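# Fully open the 3-D printer door without upsetting anything

## Task

Swing the 3-D printer's door open as far as it goes while the printer stays upright; at the end, every other item next to or behind the printer must still be upright in its original orientation, and both hands must have released and withdrawn.

## Robot and tools

Robot: two arms, left_arm with a left hand and right_arm with a right hand. Base positions in the scene frame: left_arm at (0, +0.300, 0) m, right_arm at (0, -0.300, 0) m, neither rotated. Scene frame: origin at table-top height, halfway between the bases; +x points out over the table, +z up, and left_arm sits on the +y side (arm names do not match image sides). A two-camera stand is fixed to the floor behind the arms. Loose objects may occasionally get a brief push from outside.

Frames: each arm reports its hand point pose (end_effector_position in metres, end_effector_quat_wxyz) in its own base frame. Fixed cameras and the table use the scene frame. Motion offsets are expressed along the axes of that arm's current Hand target. The hand point sits 0.05 m in front of the palm and 0.15 m from the wrist face along the fingers; its +z runs along straight fingers, +y out of the palm, and +x across the palm away from the thumb on the right hand, toward the thumb on the left hand. Straight fingers extend 0.06 to 0.07 m past the point. A wrist bracket on the little-finger side can strike objects. Readings may be off by a few centimetres, and an arm at rest often sits 1 to 3 cm (sometimes 5 cm) short of its command, usually low; this alone does not indicate contact.

Row layout (shared by execute_actions and move): a single flat list of 28 numbers, each in [-1, 1], always covering both arms. Order: left_arm dx, dy, dz, rx, ry, rz; left hand little, ring, middle, index, thumb_bend, thumb_turn, force_limit, speed; then the same fourteen for right_arm. Pose numbers are offsets, not poses, measured from the Hand target at the start of the action or move, along that target's axes; 1.0 equals 0.6 m of travel or 180 degrees, and rx, ry, rz form one rotation vector. Every row in a list counts from that same start, not from the row before. Repeating an offset in a new call moves further. Sending six zeros re-requests the current Hand target (useful to close a leftover gap or re-command an arm). Orientation is clipped to within 40 degrees of the measured one each step.

Hand numbers are absolute targets: fingers and thumb_bend +1 open/straight, -1 closed/curled; thumb_turn +1 beside the palm, -1 opposite the fingers. force_limit maps -1..+1 to roughly 0..10 N (15 N for the two thumb motors); speed rises from near zero at -1 to full at +0.48 and above. No value means "unchanged": to keep a hand as is, resend the eight numbers last executed for it (or, before any, its hand_measured six plus hand_force_limit and hand_speed). For a gentle grip close with speed -0.94 or lower. With the thumb in front of the palm, the hand holds things about 0.035 to 0.065 m thick, or a handle as thin as about 0.025 m.

Tools:
- execute_actions(actions, cameras): actions is a list of actions; each action is up to 15 rows, one per 1/30 s step, and a short action repeats its final row to fill 15 steps (0.5 s). Images come only when actions is empty or cameras names them.
- move(target, speed, blend, blocking, cameras): straight-line path of each hand point toward one row or a list of up to 15 rows, all offsets from the same starting Hand targets. speed in m/s, 0.002 to 4.3, default 0.25 (turn rate up to twice that in rad/s); one value or one per target. blend in metres rounds corners of a list; 0 stops at each. Paths last at least 0.5 s and at most 10 s total. blocking=false returns after about 0.5 s while the move continues. Paths do not avoid obstacles or the other arm; avoid paths close to an arm's own base.
- wait(seconds 0 to 10): lets time pass holding the last command.
- stop(): brakes a running move.
- zoom_image(camera, region [x0, y0, x1, y1] in pixels, at most 504 by 504): closer look at the newest image from cam_head_left, cam_head_right, cam_high, cam_low, cam_left_wrist or cam_right_wrist.
- show_instructions(): shows reference pages.
- finished_scene(scene 1): ends the scene for good.

Results: each arm's pose, Hand target (base for next offsets), joint positions, velocities and torques, plus hand_measured, hand_stopped_by (moving, target, force, stalled, fault), hand_load_n (positive when pushed open; drops near 0 if a grip is lost), hand_force_limit, hand_speed. A move adds a "move:" line with its ending (done, off_target, moving, held, fault) and any limits (paced = pose clipped, held = steps withheld). Done means within 10 mm and 2 degrees; neither done nor off_target tells you about contact. MOTOR HOT appears at 85 °C; at 100 °C that arm goes limp for 30 to 60 s or more, so avoid long stretched holds or pushing at unreachable poses.

Joint ranges (rad): waist -2.880 to 2.880, shoulder 0.000 to 3.142, elbow 0.000 to 3.019, wrist pitch -1.693 to 1.571, wrist yaw -1.571 to 1.571, wrist roll -2.094 to 2.094.

Avoid: knocking the printer over or tipping neighbouring items, anything leaving the table, fast contacts, hard presses on fixed or heavy parts, excessive finger loads, releasing moving parts, and any contact between the two arms or hands. Contact force grows with speed and with how far the target lies past the contact; to stop pushing, command back beyond the hand point. Finish by opening the hand and retracting before finished_scene.

Each tool is called as name([rows], argument=value, ...), one row to a line, values as JSON.

Reference images:

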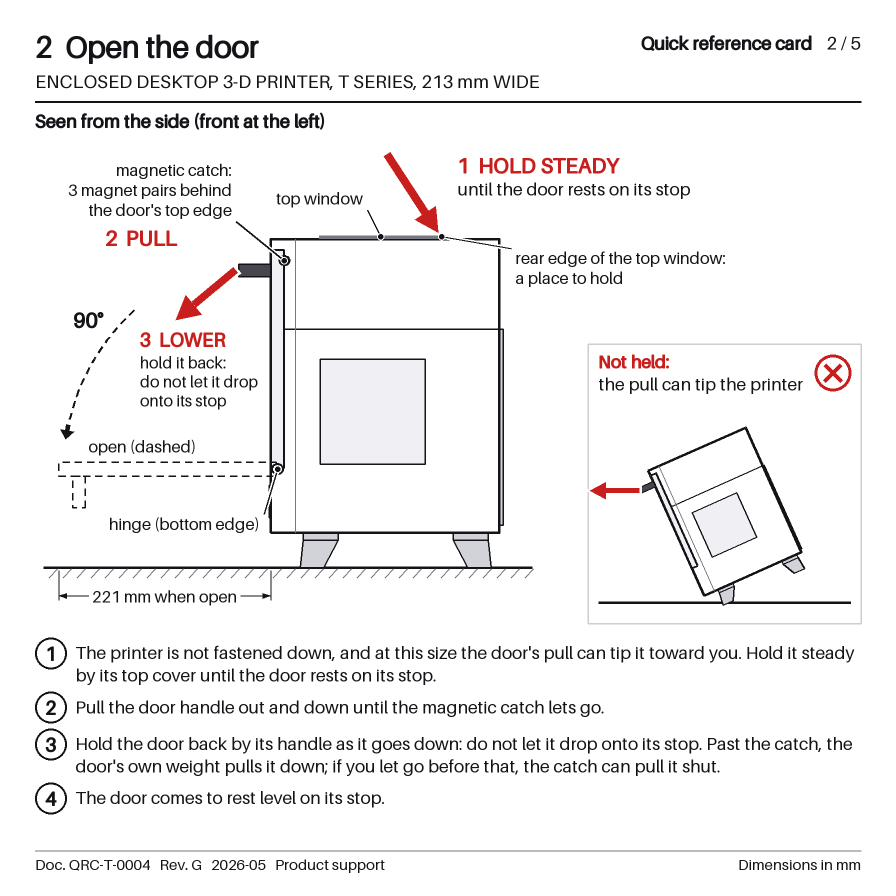

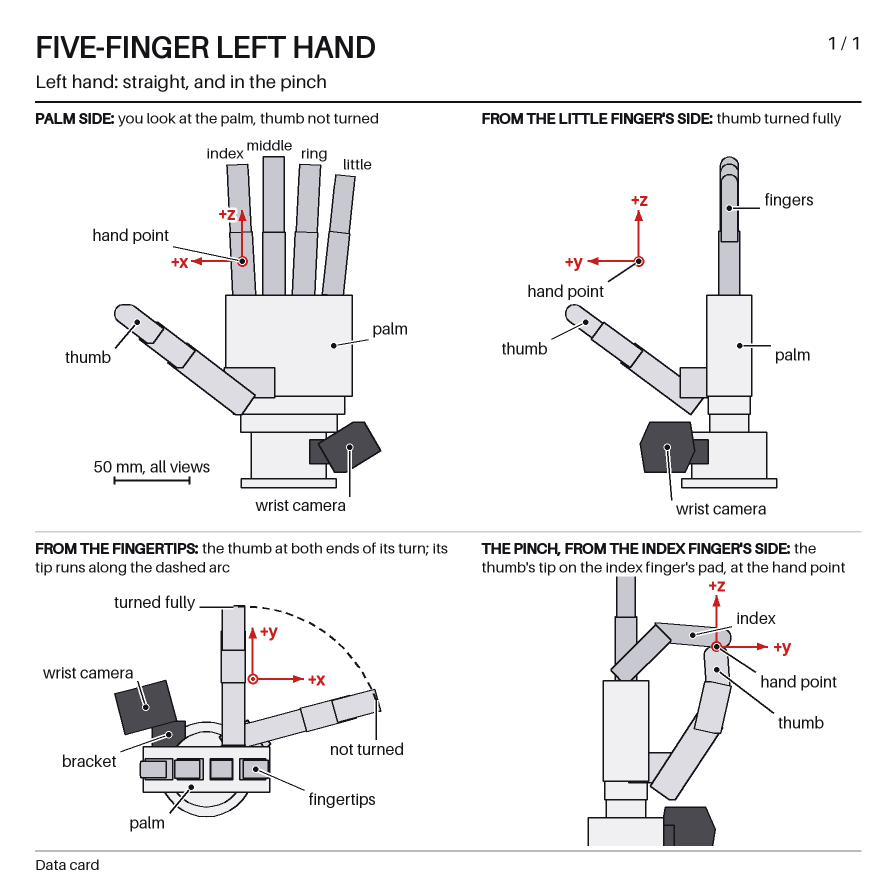

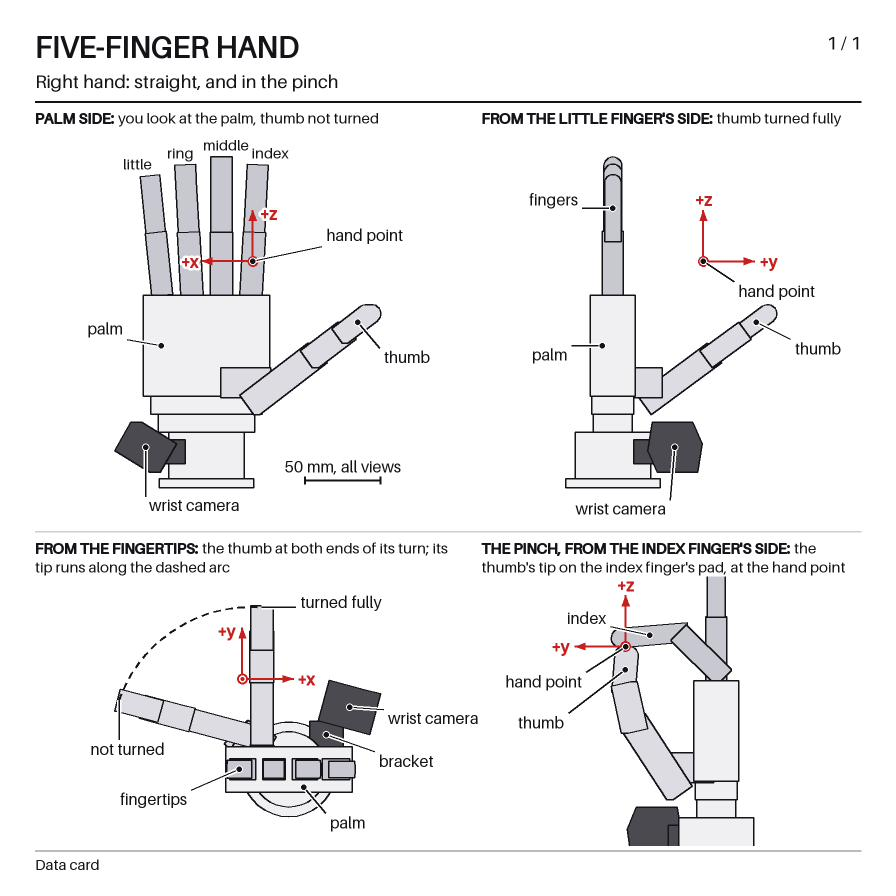

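## Session

execute_actions(actions=[])

Scene clock: 0.00 s.
left_arm: end_effector_position=(+0.1960, -0.3857, +0.1501) hand_measured=(+1.000, +1.000, +1.000, +1.000, +1.000, +1.000) hand_load_n=(+0.0, +0.0, +0.0, +0.0, +0.0, +0.0) hand_stopped_by=(target, target, target, target, target, target) hand_force_limit=0.00 hand_speed=-0.80 end_effector_quat_wxyz=(+0.340, +0.393, +0.765, -0.379) | right_arm: end_effector_position=(+0.2920, -0.2863, +0.1374) hand_measured=(+1.000, +1.000, +1.000, +1.000, +1.000, +1.000) hand_load_n=(+0.0, +0.0, +0.0, +0.0, +0.0, +0.0) hand_stopped_by=(target, target, target, target, target, target) hand_force_limit=0.00 hand_speed=-0.80 end_effector_quat_wxyz=(+0.198, +0.792, -0.565, -0.118)
Joint positions: left_arm=[-1.146 0.985 0.553 -0.076 0.148 1.288] | right_arm=[-0.545 1.784 1.437 -1.505 0.377 -0.823]
Joint velocities: within noise
Joint torques (N m): no reading
Motor temperatures (°C): left_arm=[25 25 25 24 26 24] | right_arm=[27 25 27 25 26 27]
Heat: left arm: hottest wrist yaw 26 °C; right arm: hottest waist 27 °C.
Hand target: left_arm +0.1998, -0.3954, +0.1677; +0.352, +0.393, +0.755, -0.389 | right_arm +0.2960, -0.2894, +0.1383; +0.199, +0.793, -0.563, -0.117

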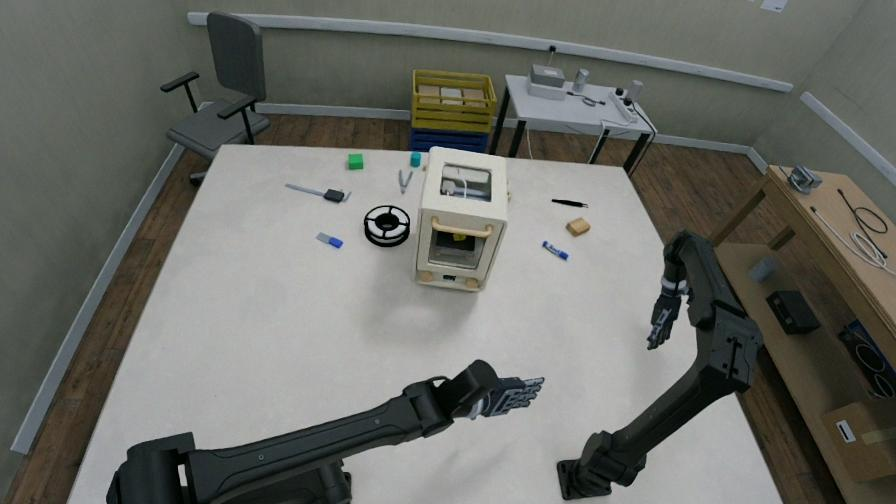

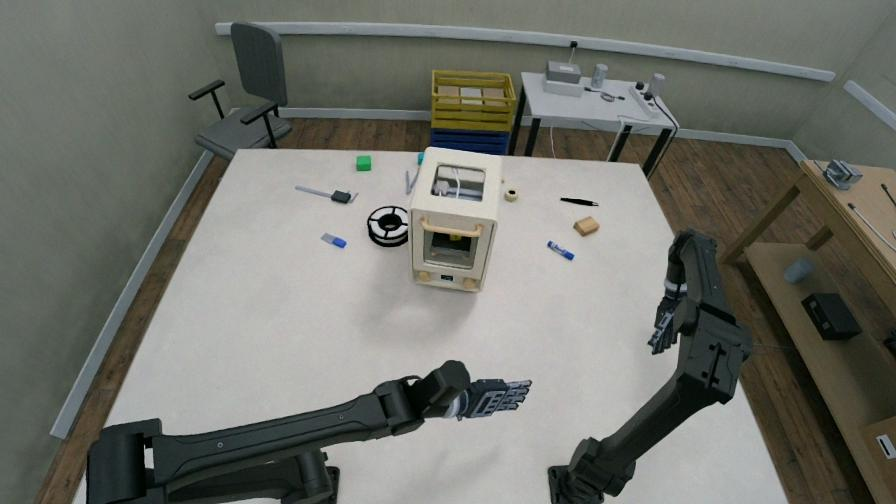

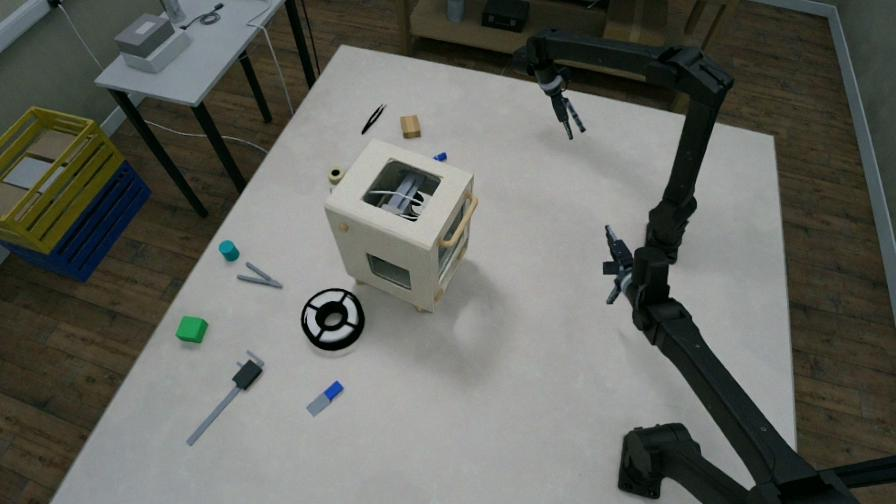

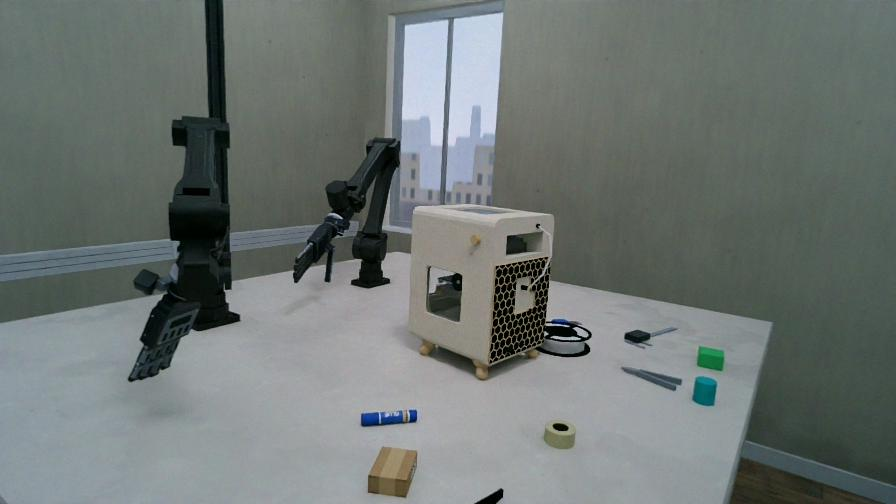

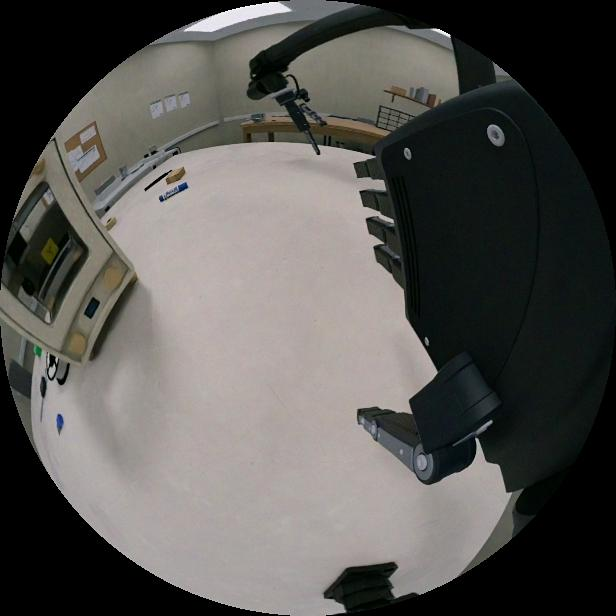

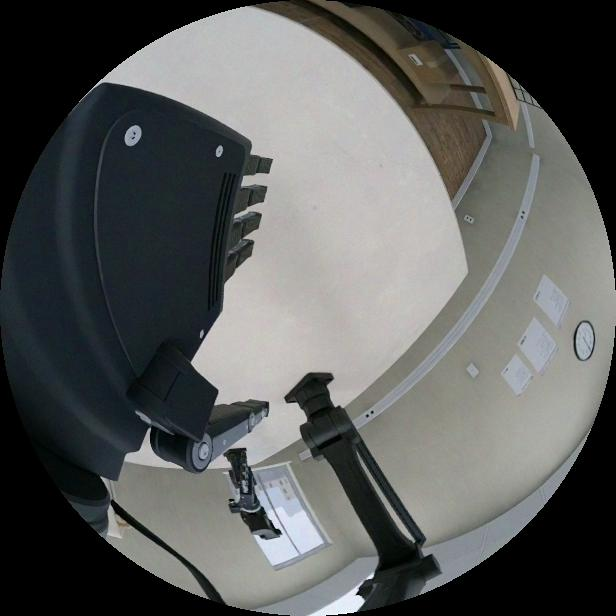

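zoom_image(camera="cam_head_left", region=[340, 120, 600, 320])

zoom_image(camera="cam_head_left", region=[250, 300, 754, 504])

zoom_image(camera="cam_high", region=[280, 100, 540, 340])

zoom_image(camera="cam_low", region=[340, 170, 620, 400])

Scaled by 1.938 from the camera's 896x504 image, which has a finer 1280x720 frame.

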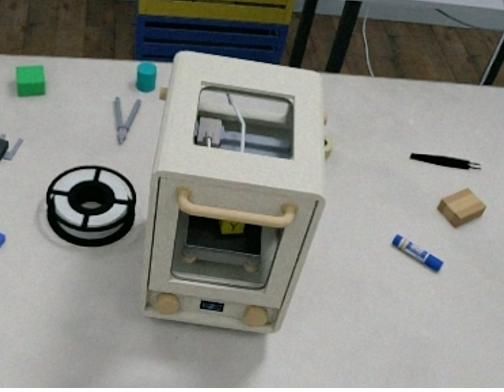

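Scaled by 1.000.

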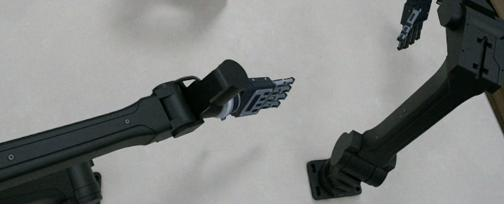

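Scaled by 1.938 from the camera's 896x504 image, which has a finer 1280x720 frame.

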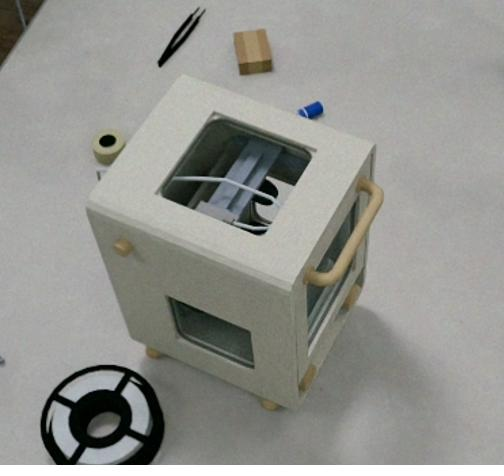

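Scaled by 1.800 from the camera's 896x504 image, which has a finer 1280x720 frame.

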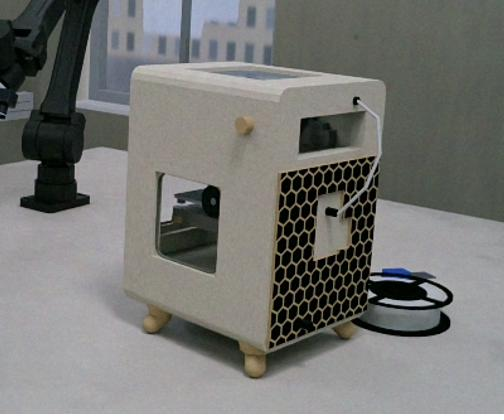

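move(target=[-0.4285, 0.1977, -0.2720, -0.3352, -0.1506, -0.6054, 0.667, 0.667, 0.667, 0.667, 1, -1, 0, 0, -0.4215, -0.1087, -0.7467, 0.4691, -0.0051, 0.0316, 1, 1, 1, 1, 1, 1, 0, -0.8], speed=0.3, cameras=["cam_head_left", "cam_high", "cam_low", "cam_left_wrist"])

Scene clock: 315.90 s.
left_arm: end_effector_position=(+0.3716, -0.2864, +0.3991) hand_measured=(+0.668, +0.668, +0.668, +0.668, +1.000, -1.000) hand_load_n=(-0.5, +0.0, +0.0, +0.0, +0.0, +0.0) hand_stopped_by=(target, target, target, target, target, target) hand_force_limit=0.00 hand_speed=0.00 end_effector_quat_wxyz=(+0.164, -0.626, +0.741, -0.180) | right_arm: end_effector_position=(+0.4433, +0.0453, +0.4708) hand_measured=(+1.000, +1.000, +1.000, +1.000, +1.000, +1.000) hand_load_n=(+0.0, +0.0, +0.0, +0.0, +0.0, -0.5) hand_stopped_by=(target, target, target, target, target, target) hand_force_limit=0.00 hand_speed=-0.80 end_effector_quat_wxyz=(-0.363, +0.707, -0.542, +0.273)
Joint positions: left_arm=[-0.642 1.441 1.849 -1.541 -0.234 -0.421] | right_arm=[-0.051 1.167 1.637 -1.124 -0.26 -0.186]
Joint torques (N m): left_arm=[-1.08 -9.23 13.68 0.1 0.05 -0.15] | right_arm=[0.03 -8.12 14.15 2.52 0.01 0.25]
Motor temperatures (°C): left_arm=[25 25 38 24 26 24] | right_arm=[27 29 34 25 27 27]
Heat: left arm: hottest elbow 38 °C; right arm: hottest elbow 34 °C.
Hand target: left_arm +0.3801, -0.2902, +0.4191; +0.168, -0.629, +0.733, -0.196 | right_arm +0.4497, +0.0495, +0.4994; -0.384, +0.694, -0.533, +0.295
Off the commanded pose: left_arm 0.022 m, 2 deg | right_arm 0.030 m, 4 deg.
move: off_target (left_arm, right_arm)
Images, in order (width x height): cam_head_left 896x504, cam_high 896x504, cam_low 896x504, cam_left_wrist 616x616.

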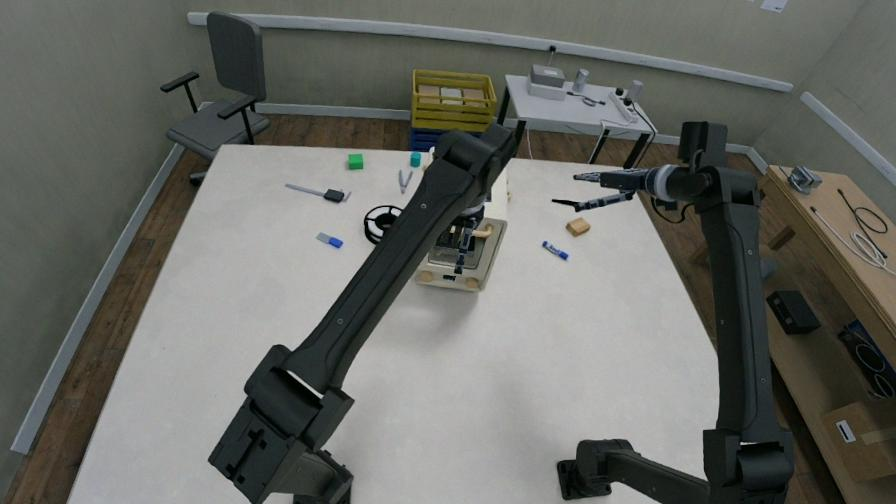

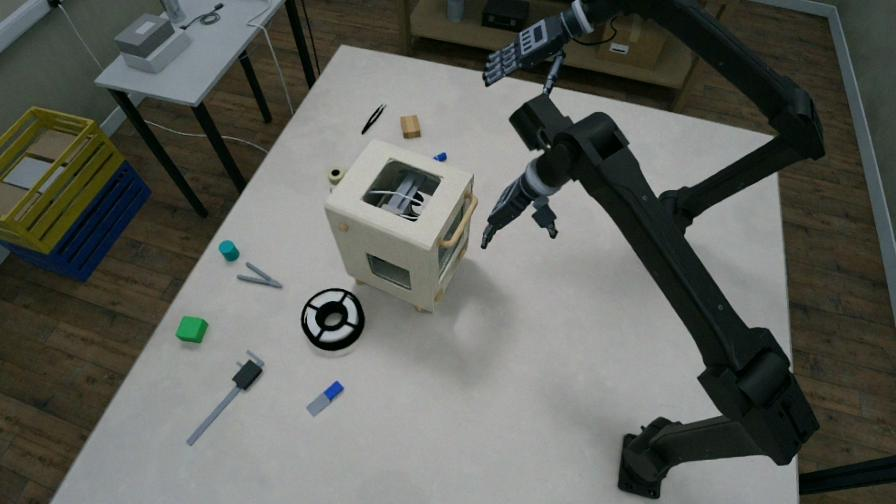

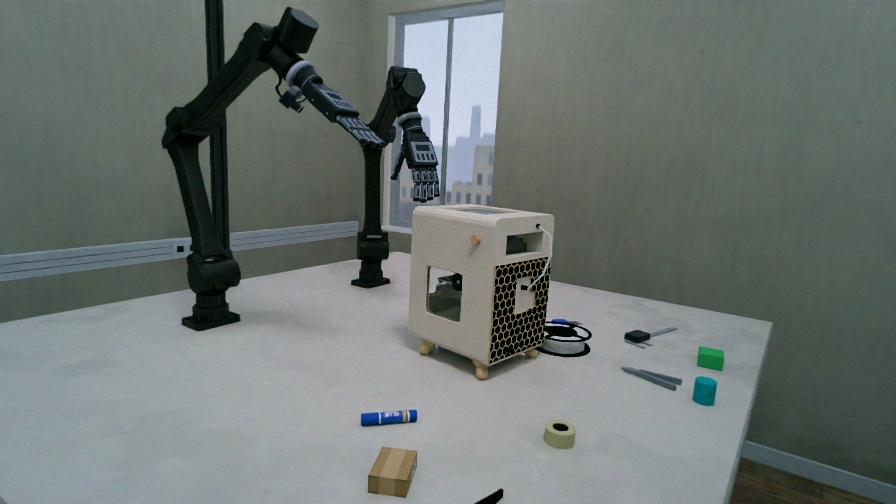

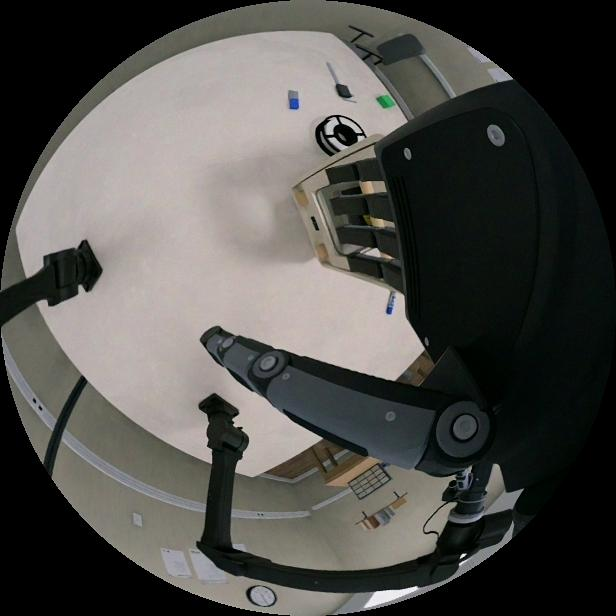

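move(target=[-0.0204, -0.1267, 0.0442, 0, 0, 0, 0.667, 0.667, 0.667, 0.667, 1, -1, 0, 0, -0.2370, -0.1828, 0.4183, 0, 0, 0, 1, 1, 1, 1, 1, 1, 0, -0.8], speed=0.25, cameras=["all"])

Scene clock: 328.07 s.
left_arm: end_effector_position=(+0.4520, -0.2906, +0.4178) hand_measured=(+0.668, +0.668, +0.668, +0.668, +1.000, -1.000) hand_load_n=(+0.0, +0.0, +0.0, +0.0, +0.0, +0.0) hand_stopped_by=(target, target, target, target, target, target) hand_force_limit=0.00 hand_speed=0.00 end_effector_quat_wxyz=(+0.161, -0.633, +0.735, -0.184) | right_arm: end_effector_position=(+0.6670, +0.2537, +0.4559) hand_measured=(+1.000, +1.000, +1.000, +1.000, +1.000, +1.000) hand_load_n=(+0.0, +0.0, -0.5, +0.0, +0.0, -0.5) hand_stopped_by=(target, target, target, target, target, target) hand_force_limit=0.00 hand_speed=-0.80 end_effector_quat_wxyz=(-0.382, +0.701, -0.525, +0.296)
Joint positions: left_arm=[-0.548 1.653 2.149 -1.607 -0.189 -0.354] | right_arm=[0.335 1.797 2.247 -1.012 0.056 0.018]
Joint torques (N m): left_arm=[-0.91 -12.04 13.35 0.18 0.09 0.03] | right_arm=[-0.62 -16.32 14.54 0.95 0.16 0.26]
Heat: left arm: hottest elbow 39 °C; right arm: hottest elbow 36 °C.
Hand target: left_arm +0.4601, -0.2902, +0.4340; +0.168, -0.629, +0.733, -0.196 | right_arm +0.6748, +0.2569, +0.4591; -0.384, +0.694, -0.533, +0.295
Off the commanded pose: left_arm 0.018 m, 2 deg | right_arm 0.009 m, 1 deg.
move: off_target (left_arm)

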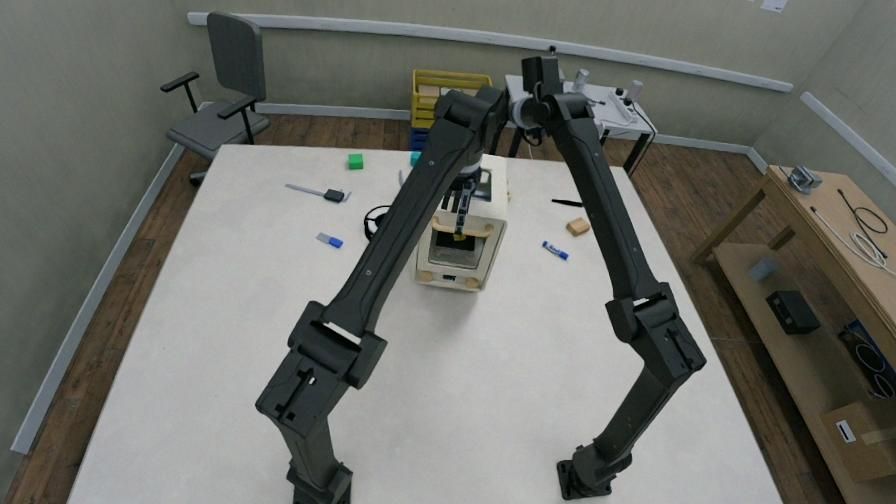

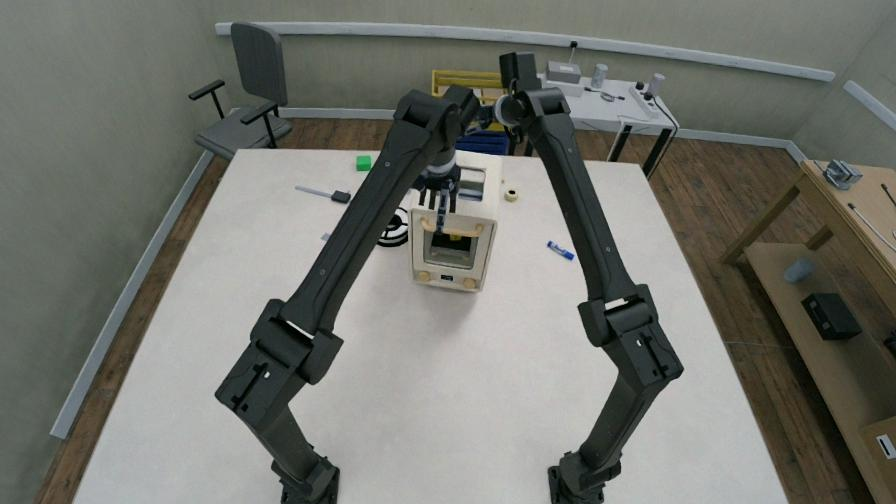

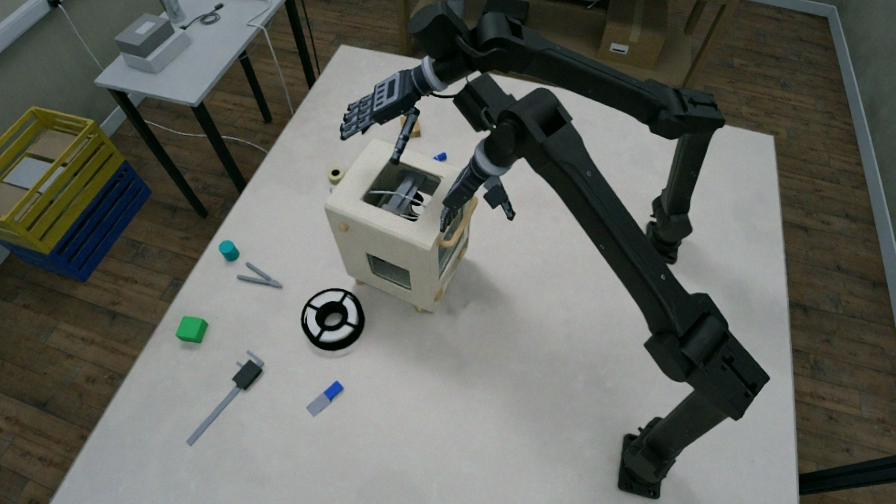

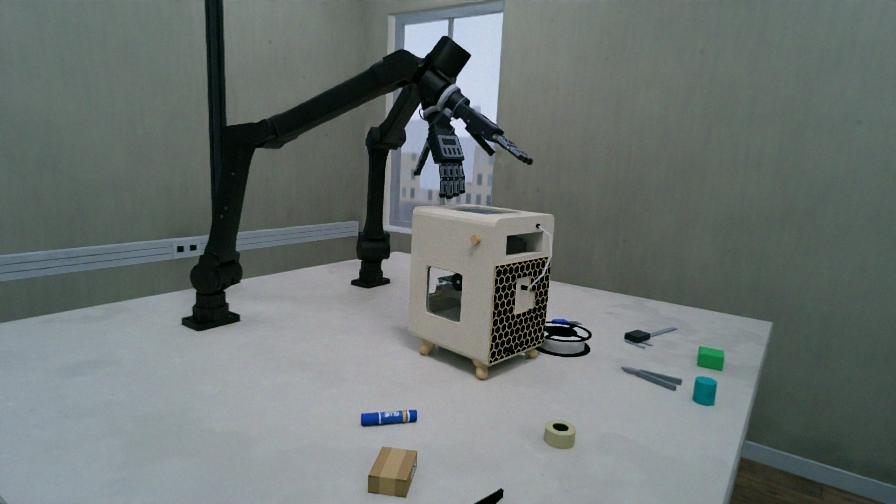

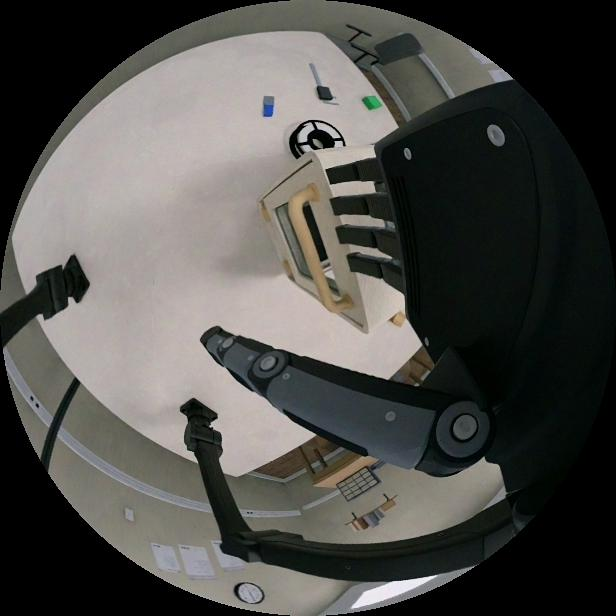

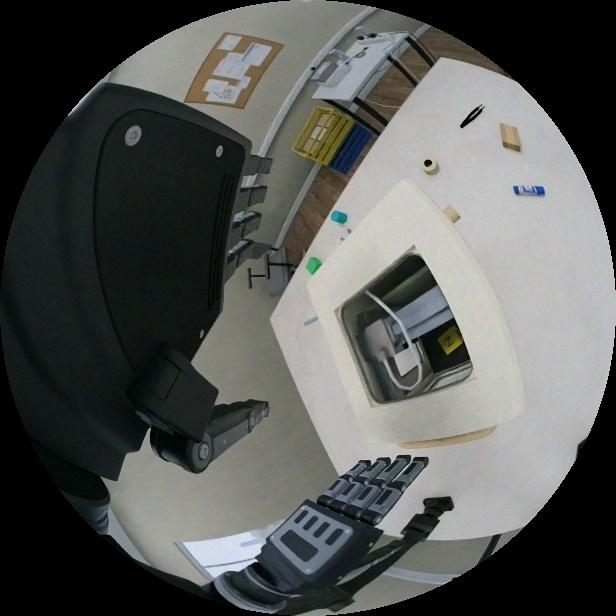

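zoom_image(camera="cam_head_left", region=[390, 120, 540, 270])

zoom_image(camera="cam_head_right", region=[380, 120, 530, 270])

zoom_image(camera="cam_high", region=[320, 60, 540, 280])

zoom_image(camera="cam_low", region=[380, 90, 580, 290])

zoom_image(camera="cam_left_wrist", region=[220, 120, 440, 340])

Scaled by 3.360 from the camera's 896x504 image, which has a finer 1280x720 frame.

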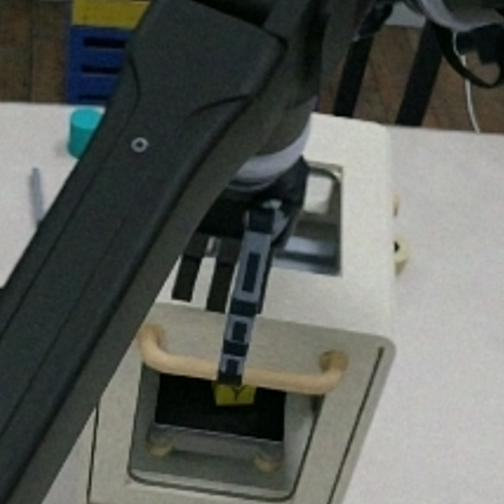

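Scaled by 3.360 from the camera's 896x504 image, which has a finer 1280x720 frame.

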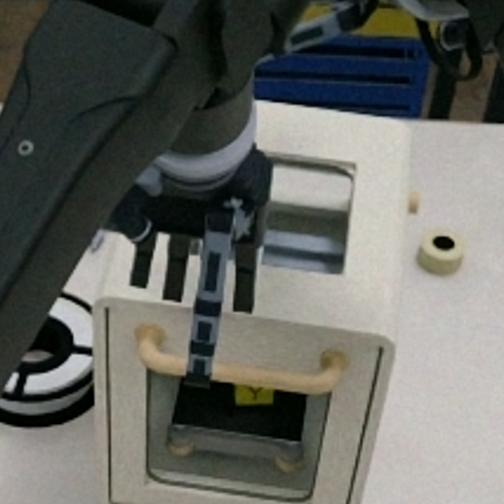

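Scaled by 2.291 from the camera's 896x504 image, which has a finer 1280x720 frame.

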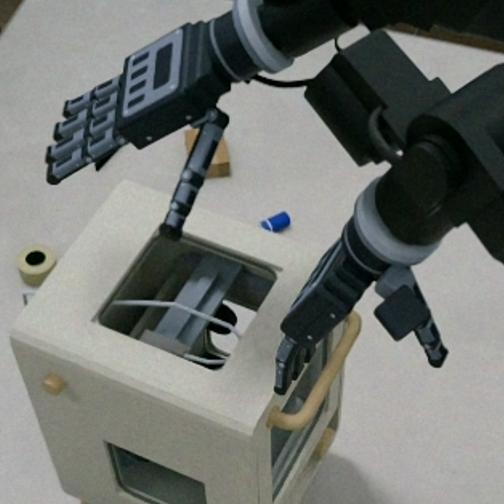

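Scaled by 2.520 from the camera's 896x504 image, which has a finer 1280x720 frame.

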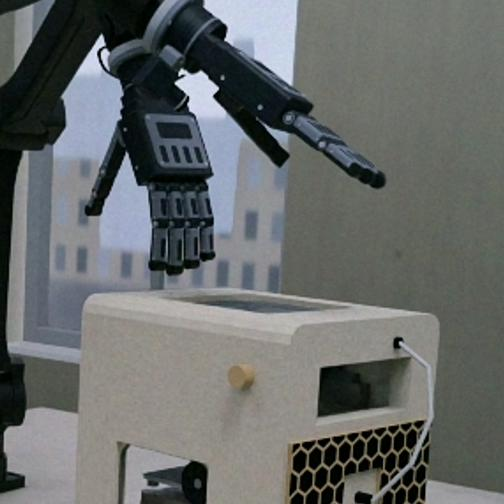

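Scaled by 2.291 from the camera's 616x616 image, which has a finer 880x880 frame.

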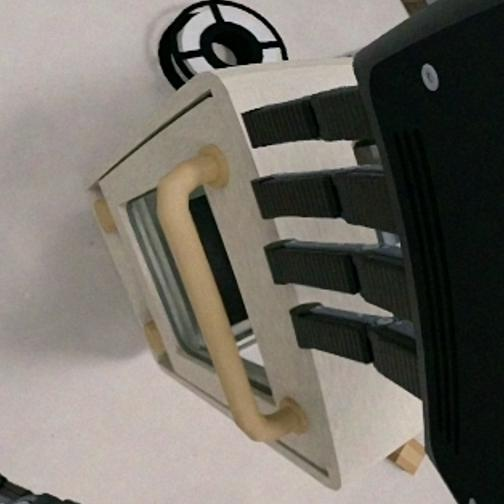

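move([
  [0, 0, 0, 0, 0, 0, 0.667, 0.667, 0.667, 0.667, 1, -1, 0, 0, 0.0192, 0.014, 0.1003, 0.0547, -0.1487, -0.0759, 0.667, 0.667, 0.667, 0.667, 1, 1, 0, -0.5],
  [0.0665, -0.0528, 0.0303, 0, 0, 0, 0.667, 0.667, 0.667, 0.667, 1, -1, 0, 0, 0.0192, 0.014, 0.1003, 0.0547, -0.1487, -0.0759, 0.667, 0.667, 0.667, 0.667, 1, 1, 0, -0.5],
], speed=0.2, cameras=["all"])

Scene clock: 455.97 s.
left_arm: end_effector_position=(+0.4880, -0.3327, +0.4150) hand_measured=(+0.668, +0.668, +0.668, +0.668, +1.000, -1.000) hand_load_n=(+0.0, +0.0, +0.0, -0.5, +0.0, +0.0) hand_stopped_by=(target, target, target, target, target, target) hand_force_limit=0.00 hand_speed=0.00 end_effector_quat_wxyz=(+0.162, -0.628, +0.739, -0.185) | right_arm: end_effector_position=(+0.7083, +0.2577, +0.4213) hand_measured=(+0.668, +0.668, +0.668, +0.668, +1.000, +1.000) hand_load_n=(+0.0, +0.0, +0.0, +0.0, +0.0, -0.5) hand_stopped_by=(target, target, target, target, target, target) hand_force_limit=0.00 hand_speed=-0.50 end_effector_quat_wxyz=(-0.512, +0.767, -0.328, +0.205)
Joint positions: left_arm=[-0.58 1.833 2.392 -1.671 -0.201 -0.371] | right_arm=[0.199 1.888 2.199 -0.785 -0.535 -0.232]
Joint torques (N m): left_arm=[-1.73 -15.03 12.85 0.17 -0.18 -0.14] | right_arm=[-0.97 -18.14 13.5 2.41 -0.51 -0.08]
Motor temperatures (°C): left_arm=[25 27 44 24 26 24] | right_arm=[27 31 44 25 27 27]
Heat: left arm: hottest elbow 44 °C; right arm: hottest elbow 44 °C.
Hand target: left_arm +0.4902, -0.3352, +0.4340; +0.168, -0.629, +0.733, -0.196 | right_arm +0.7227, +0.2577, +0.4201; -0.517, +0.766, -0.317, +0.214
Off the commanded pose: left_arm 0.019 m, 2 deg | right_arm 0.014 m, 2 deg.
joint sent to its limit (left arm) — joint 4 (wrist pitch), lower limit. The joint targets still meet the commanded pose.
move: off_target (left_arm, right_arm)

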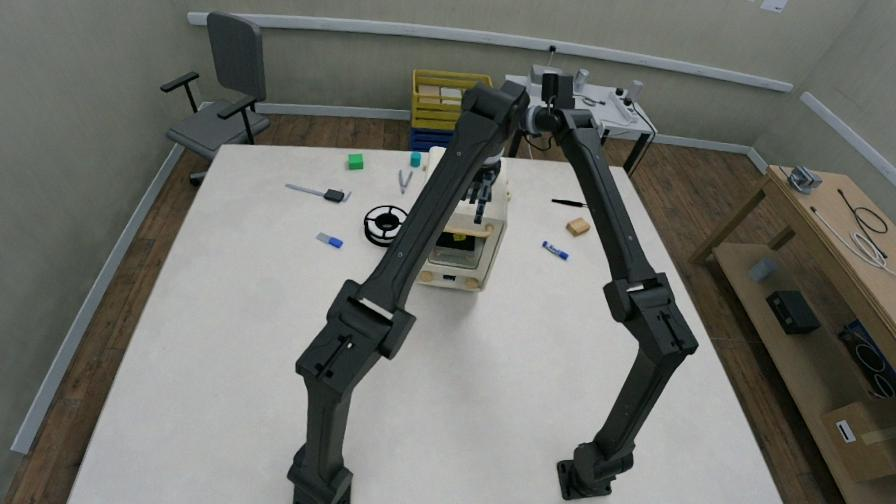

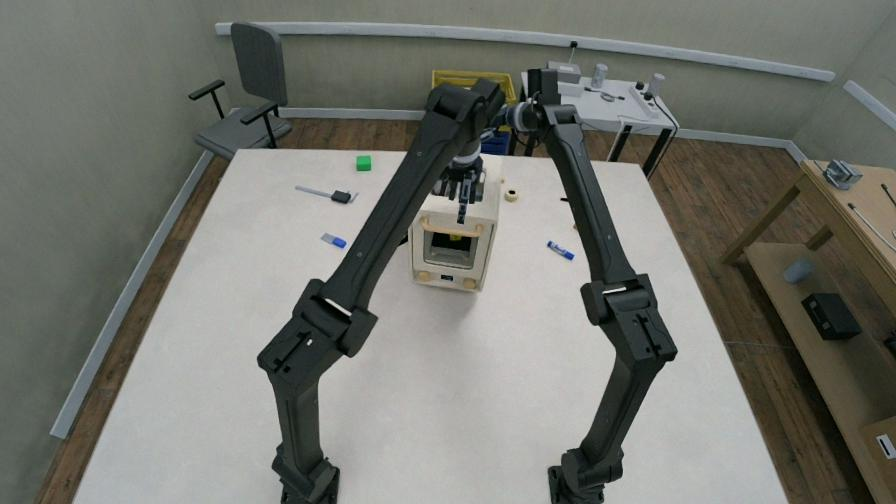

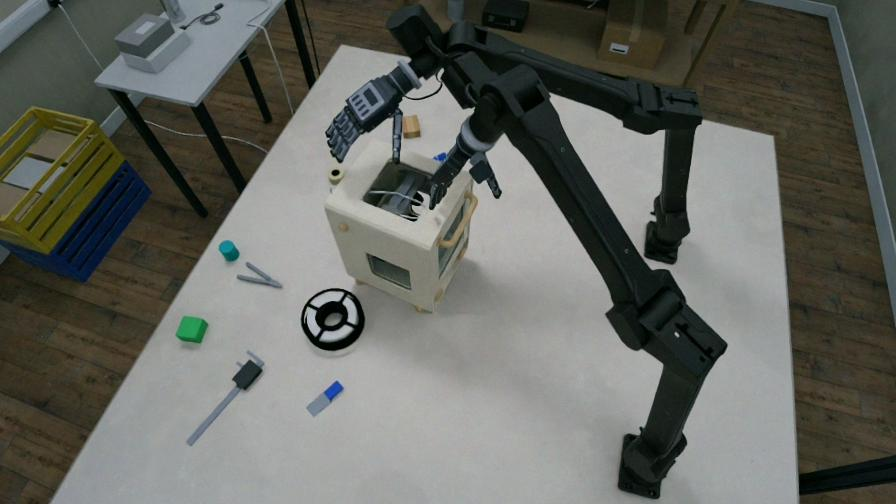

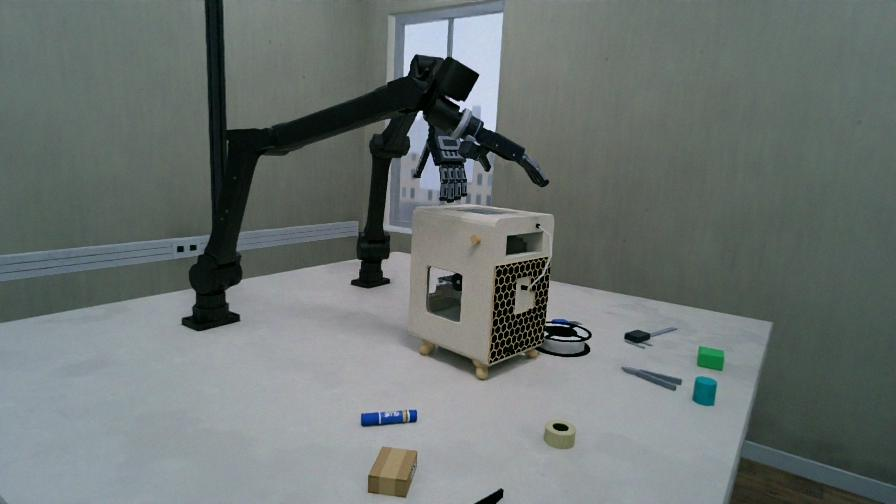

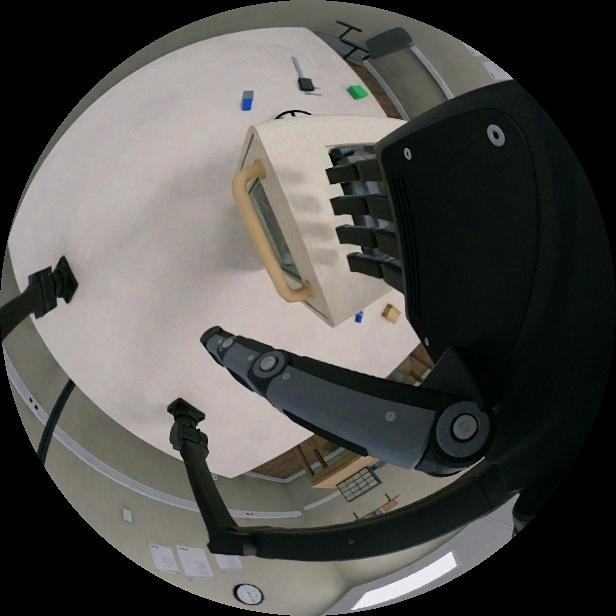

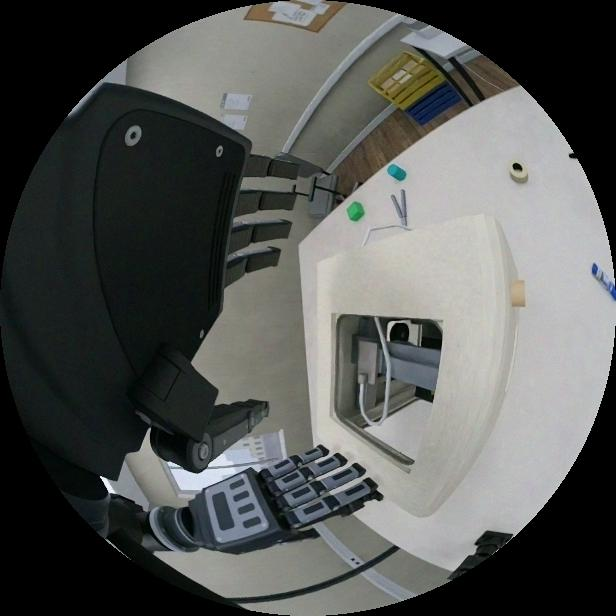

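zoom_image(camera="cam_head_left", region=[400, 120, 550, 270])

zoom_image(camera="cam_head_right", region=[380, 120, 530, 270])

zoom_image(camera="cam_high", region=[320, 60, 520, 260])

zoom_image(camera="cam_low", region=[400, 90, 570, 260])

Scaled by 3.360 from the camera's 896x504 image, which has a finer 1280x720 frame.

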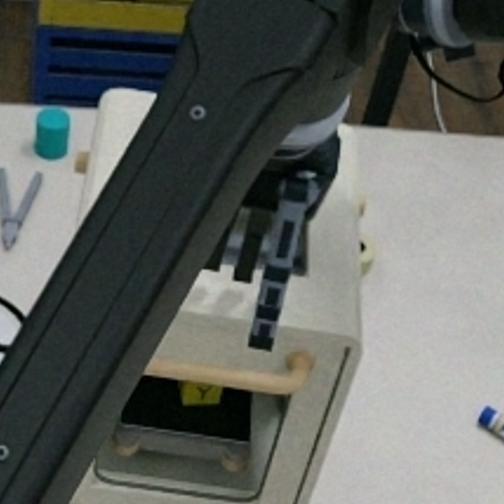

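Scaled by 3.360 from the camera's 896x504 image, which has a finer 1280x720 frame.

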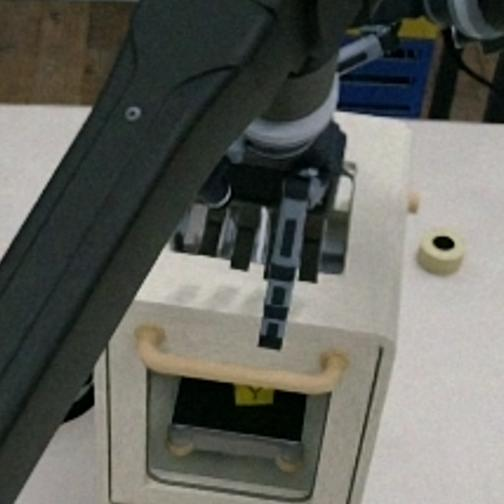

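Scaled by 2.520 from the camera's 896x504 image, which has a finer 1280x720 frame.

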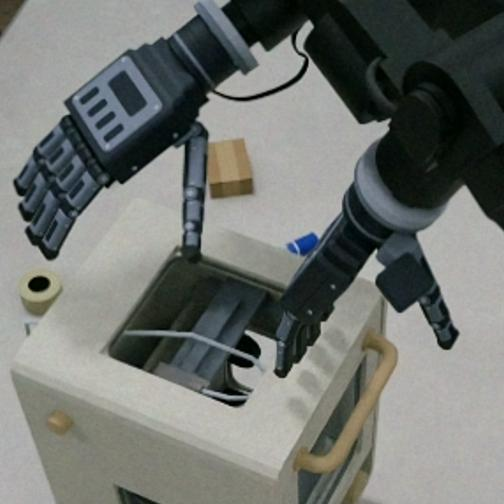

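Scaled by 2.965 from the camera's 896x504 image, which has a finer 1280x720 frame.

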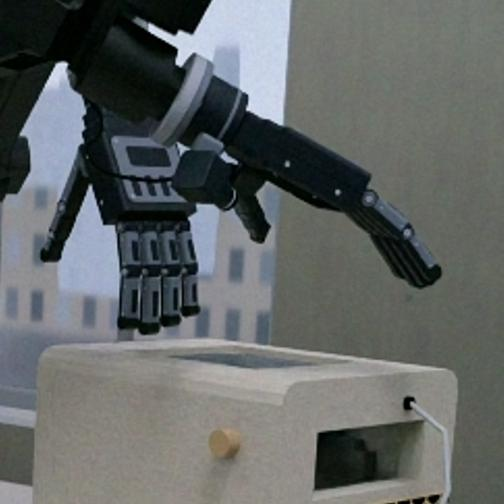

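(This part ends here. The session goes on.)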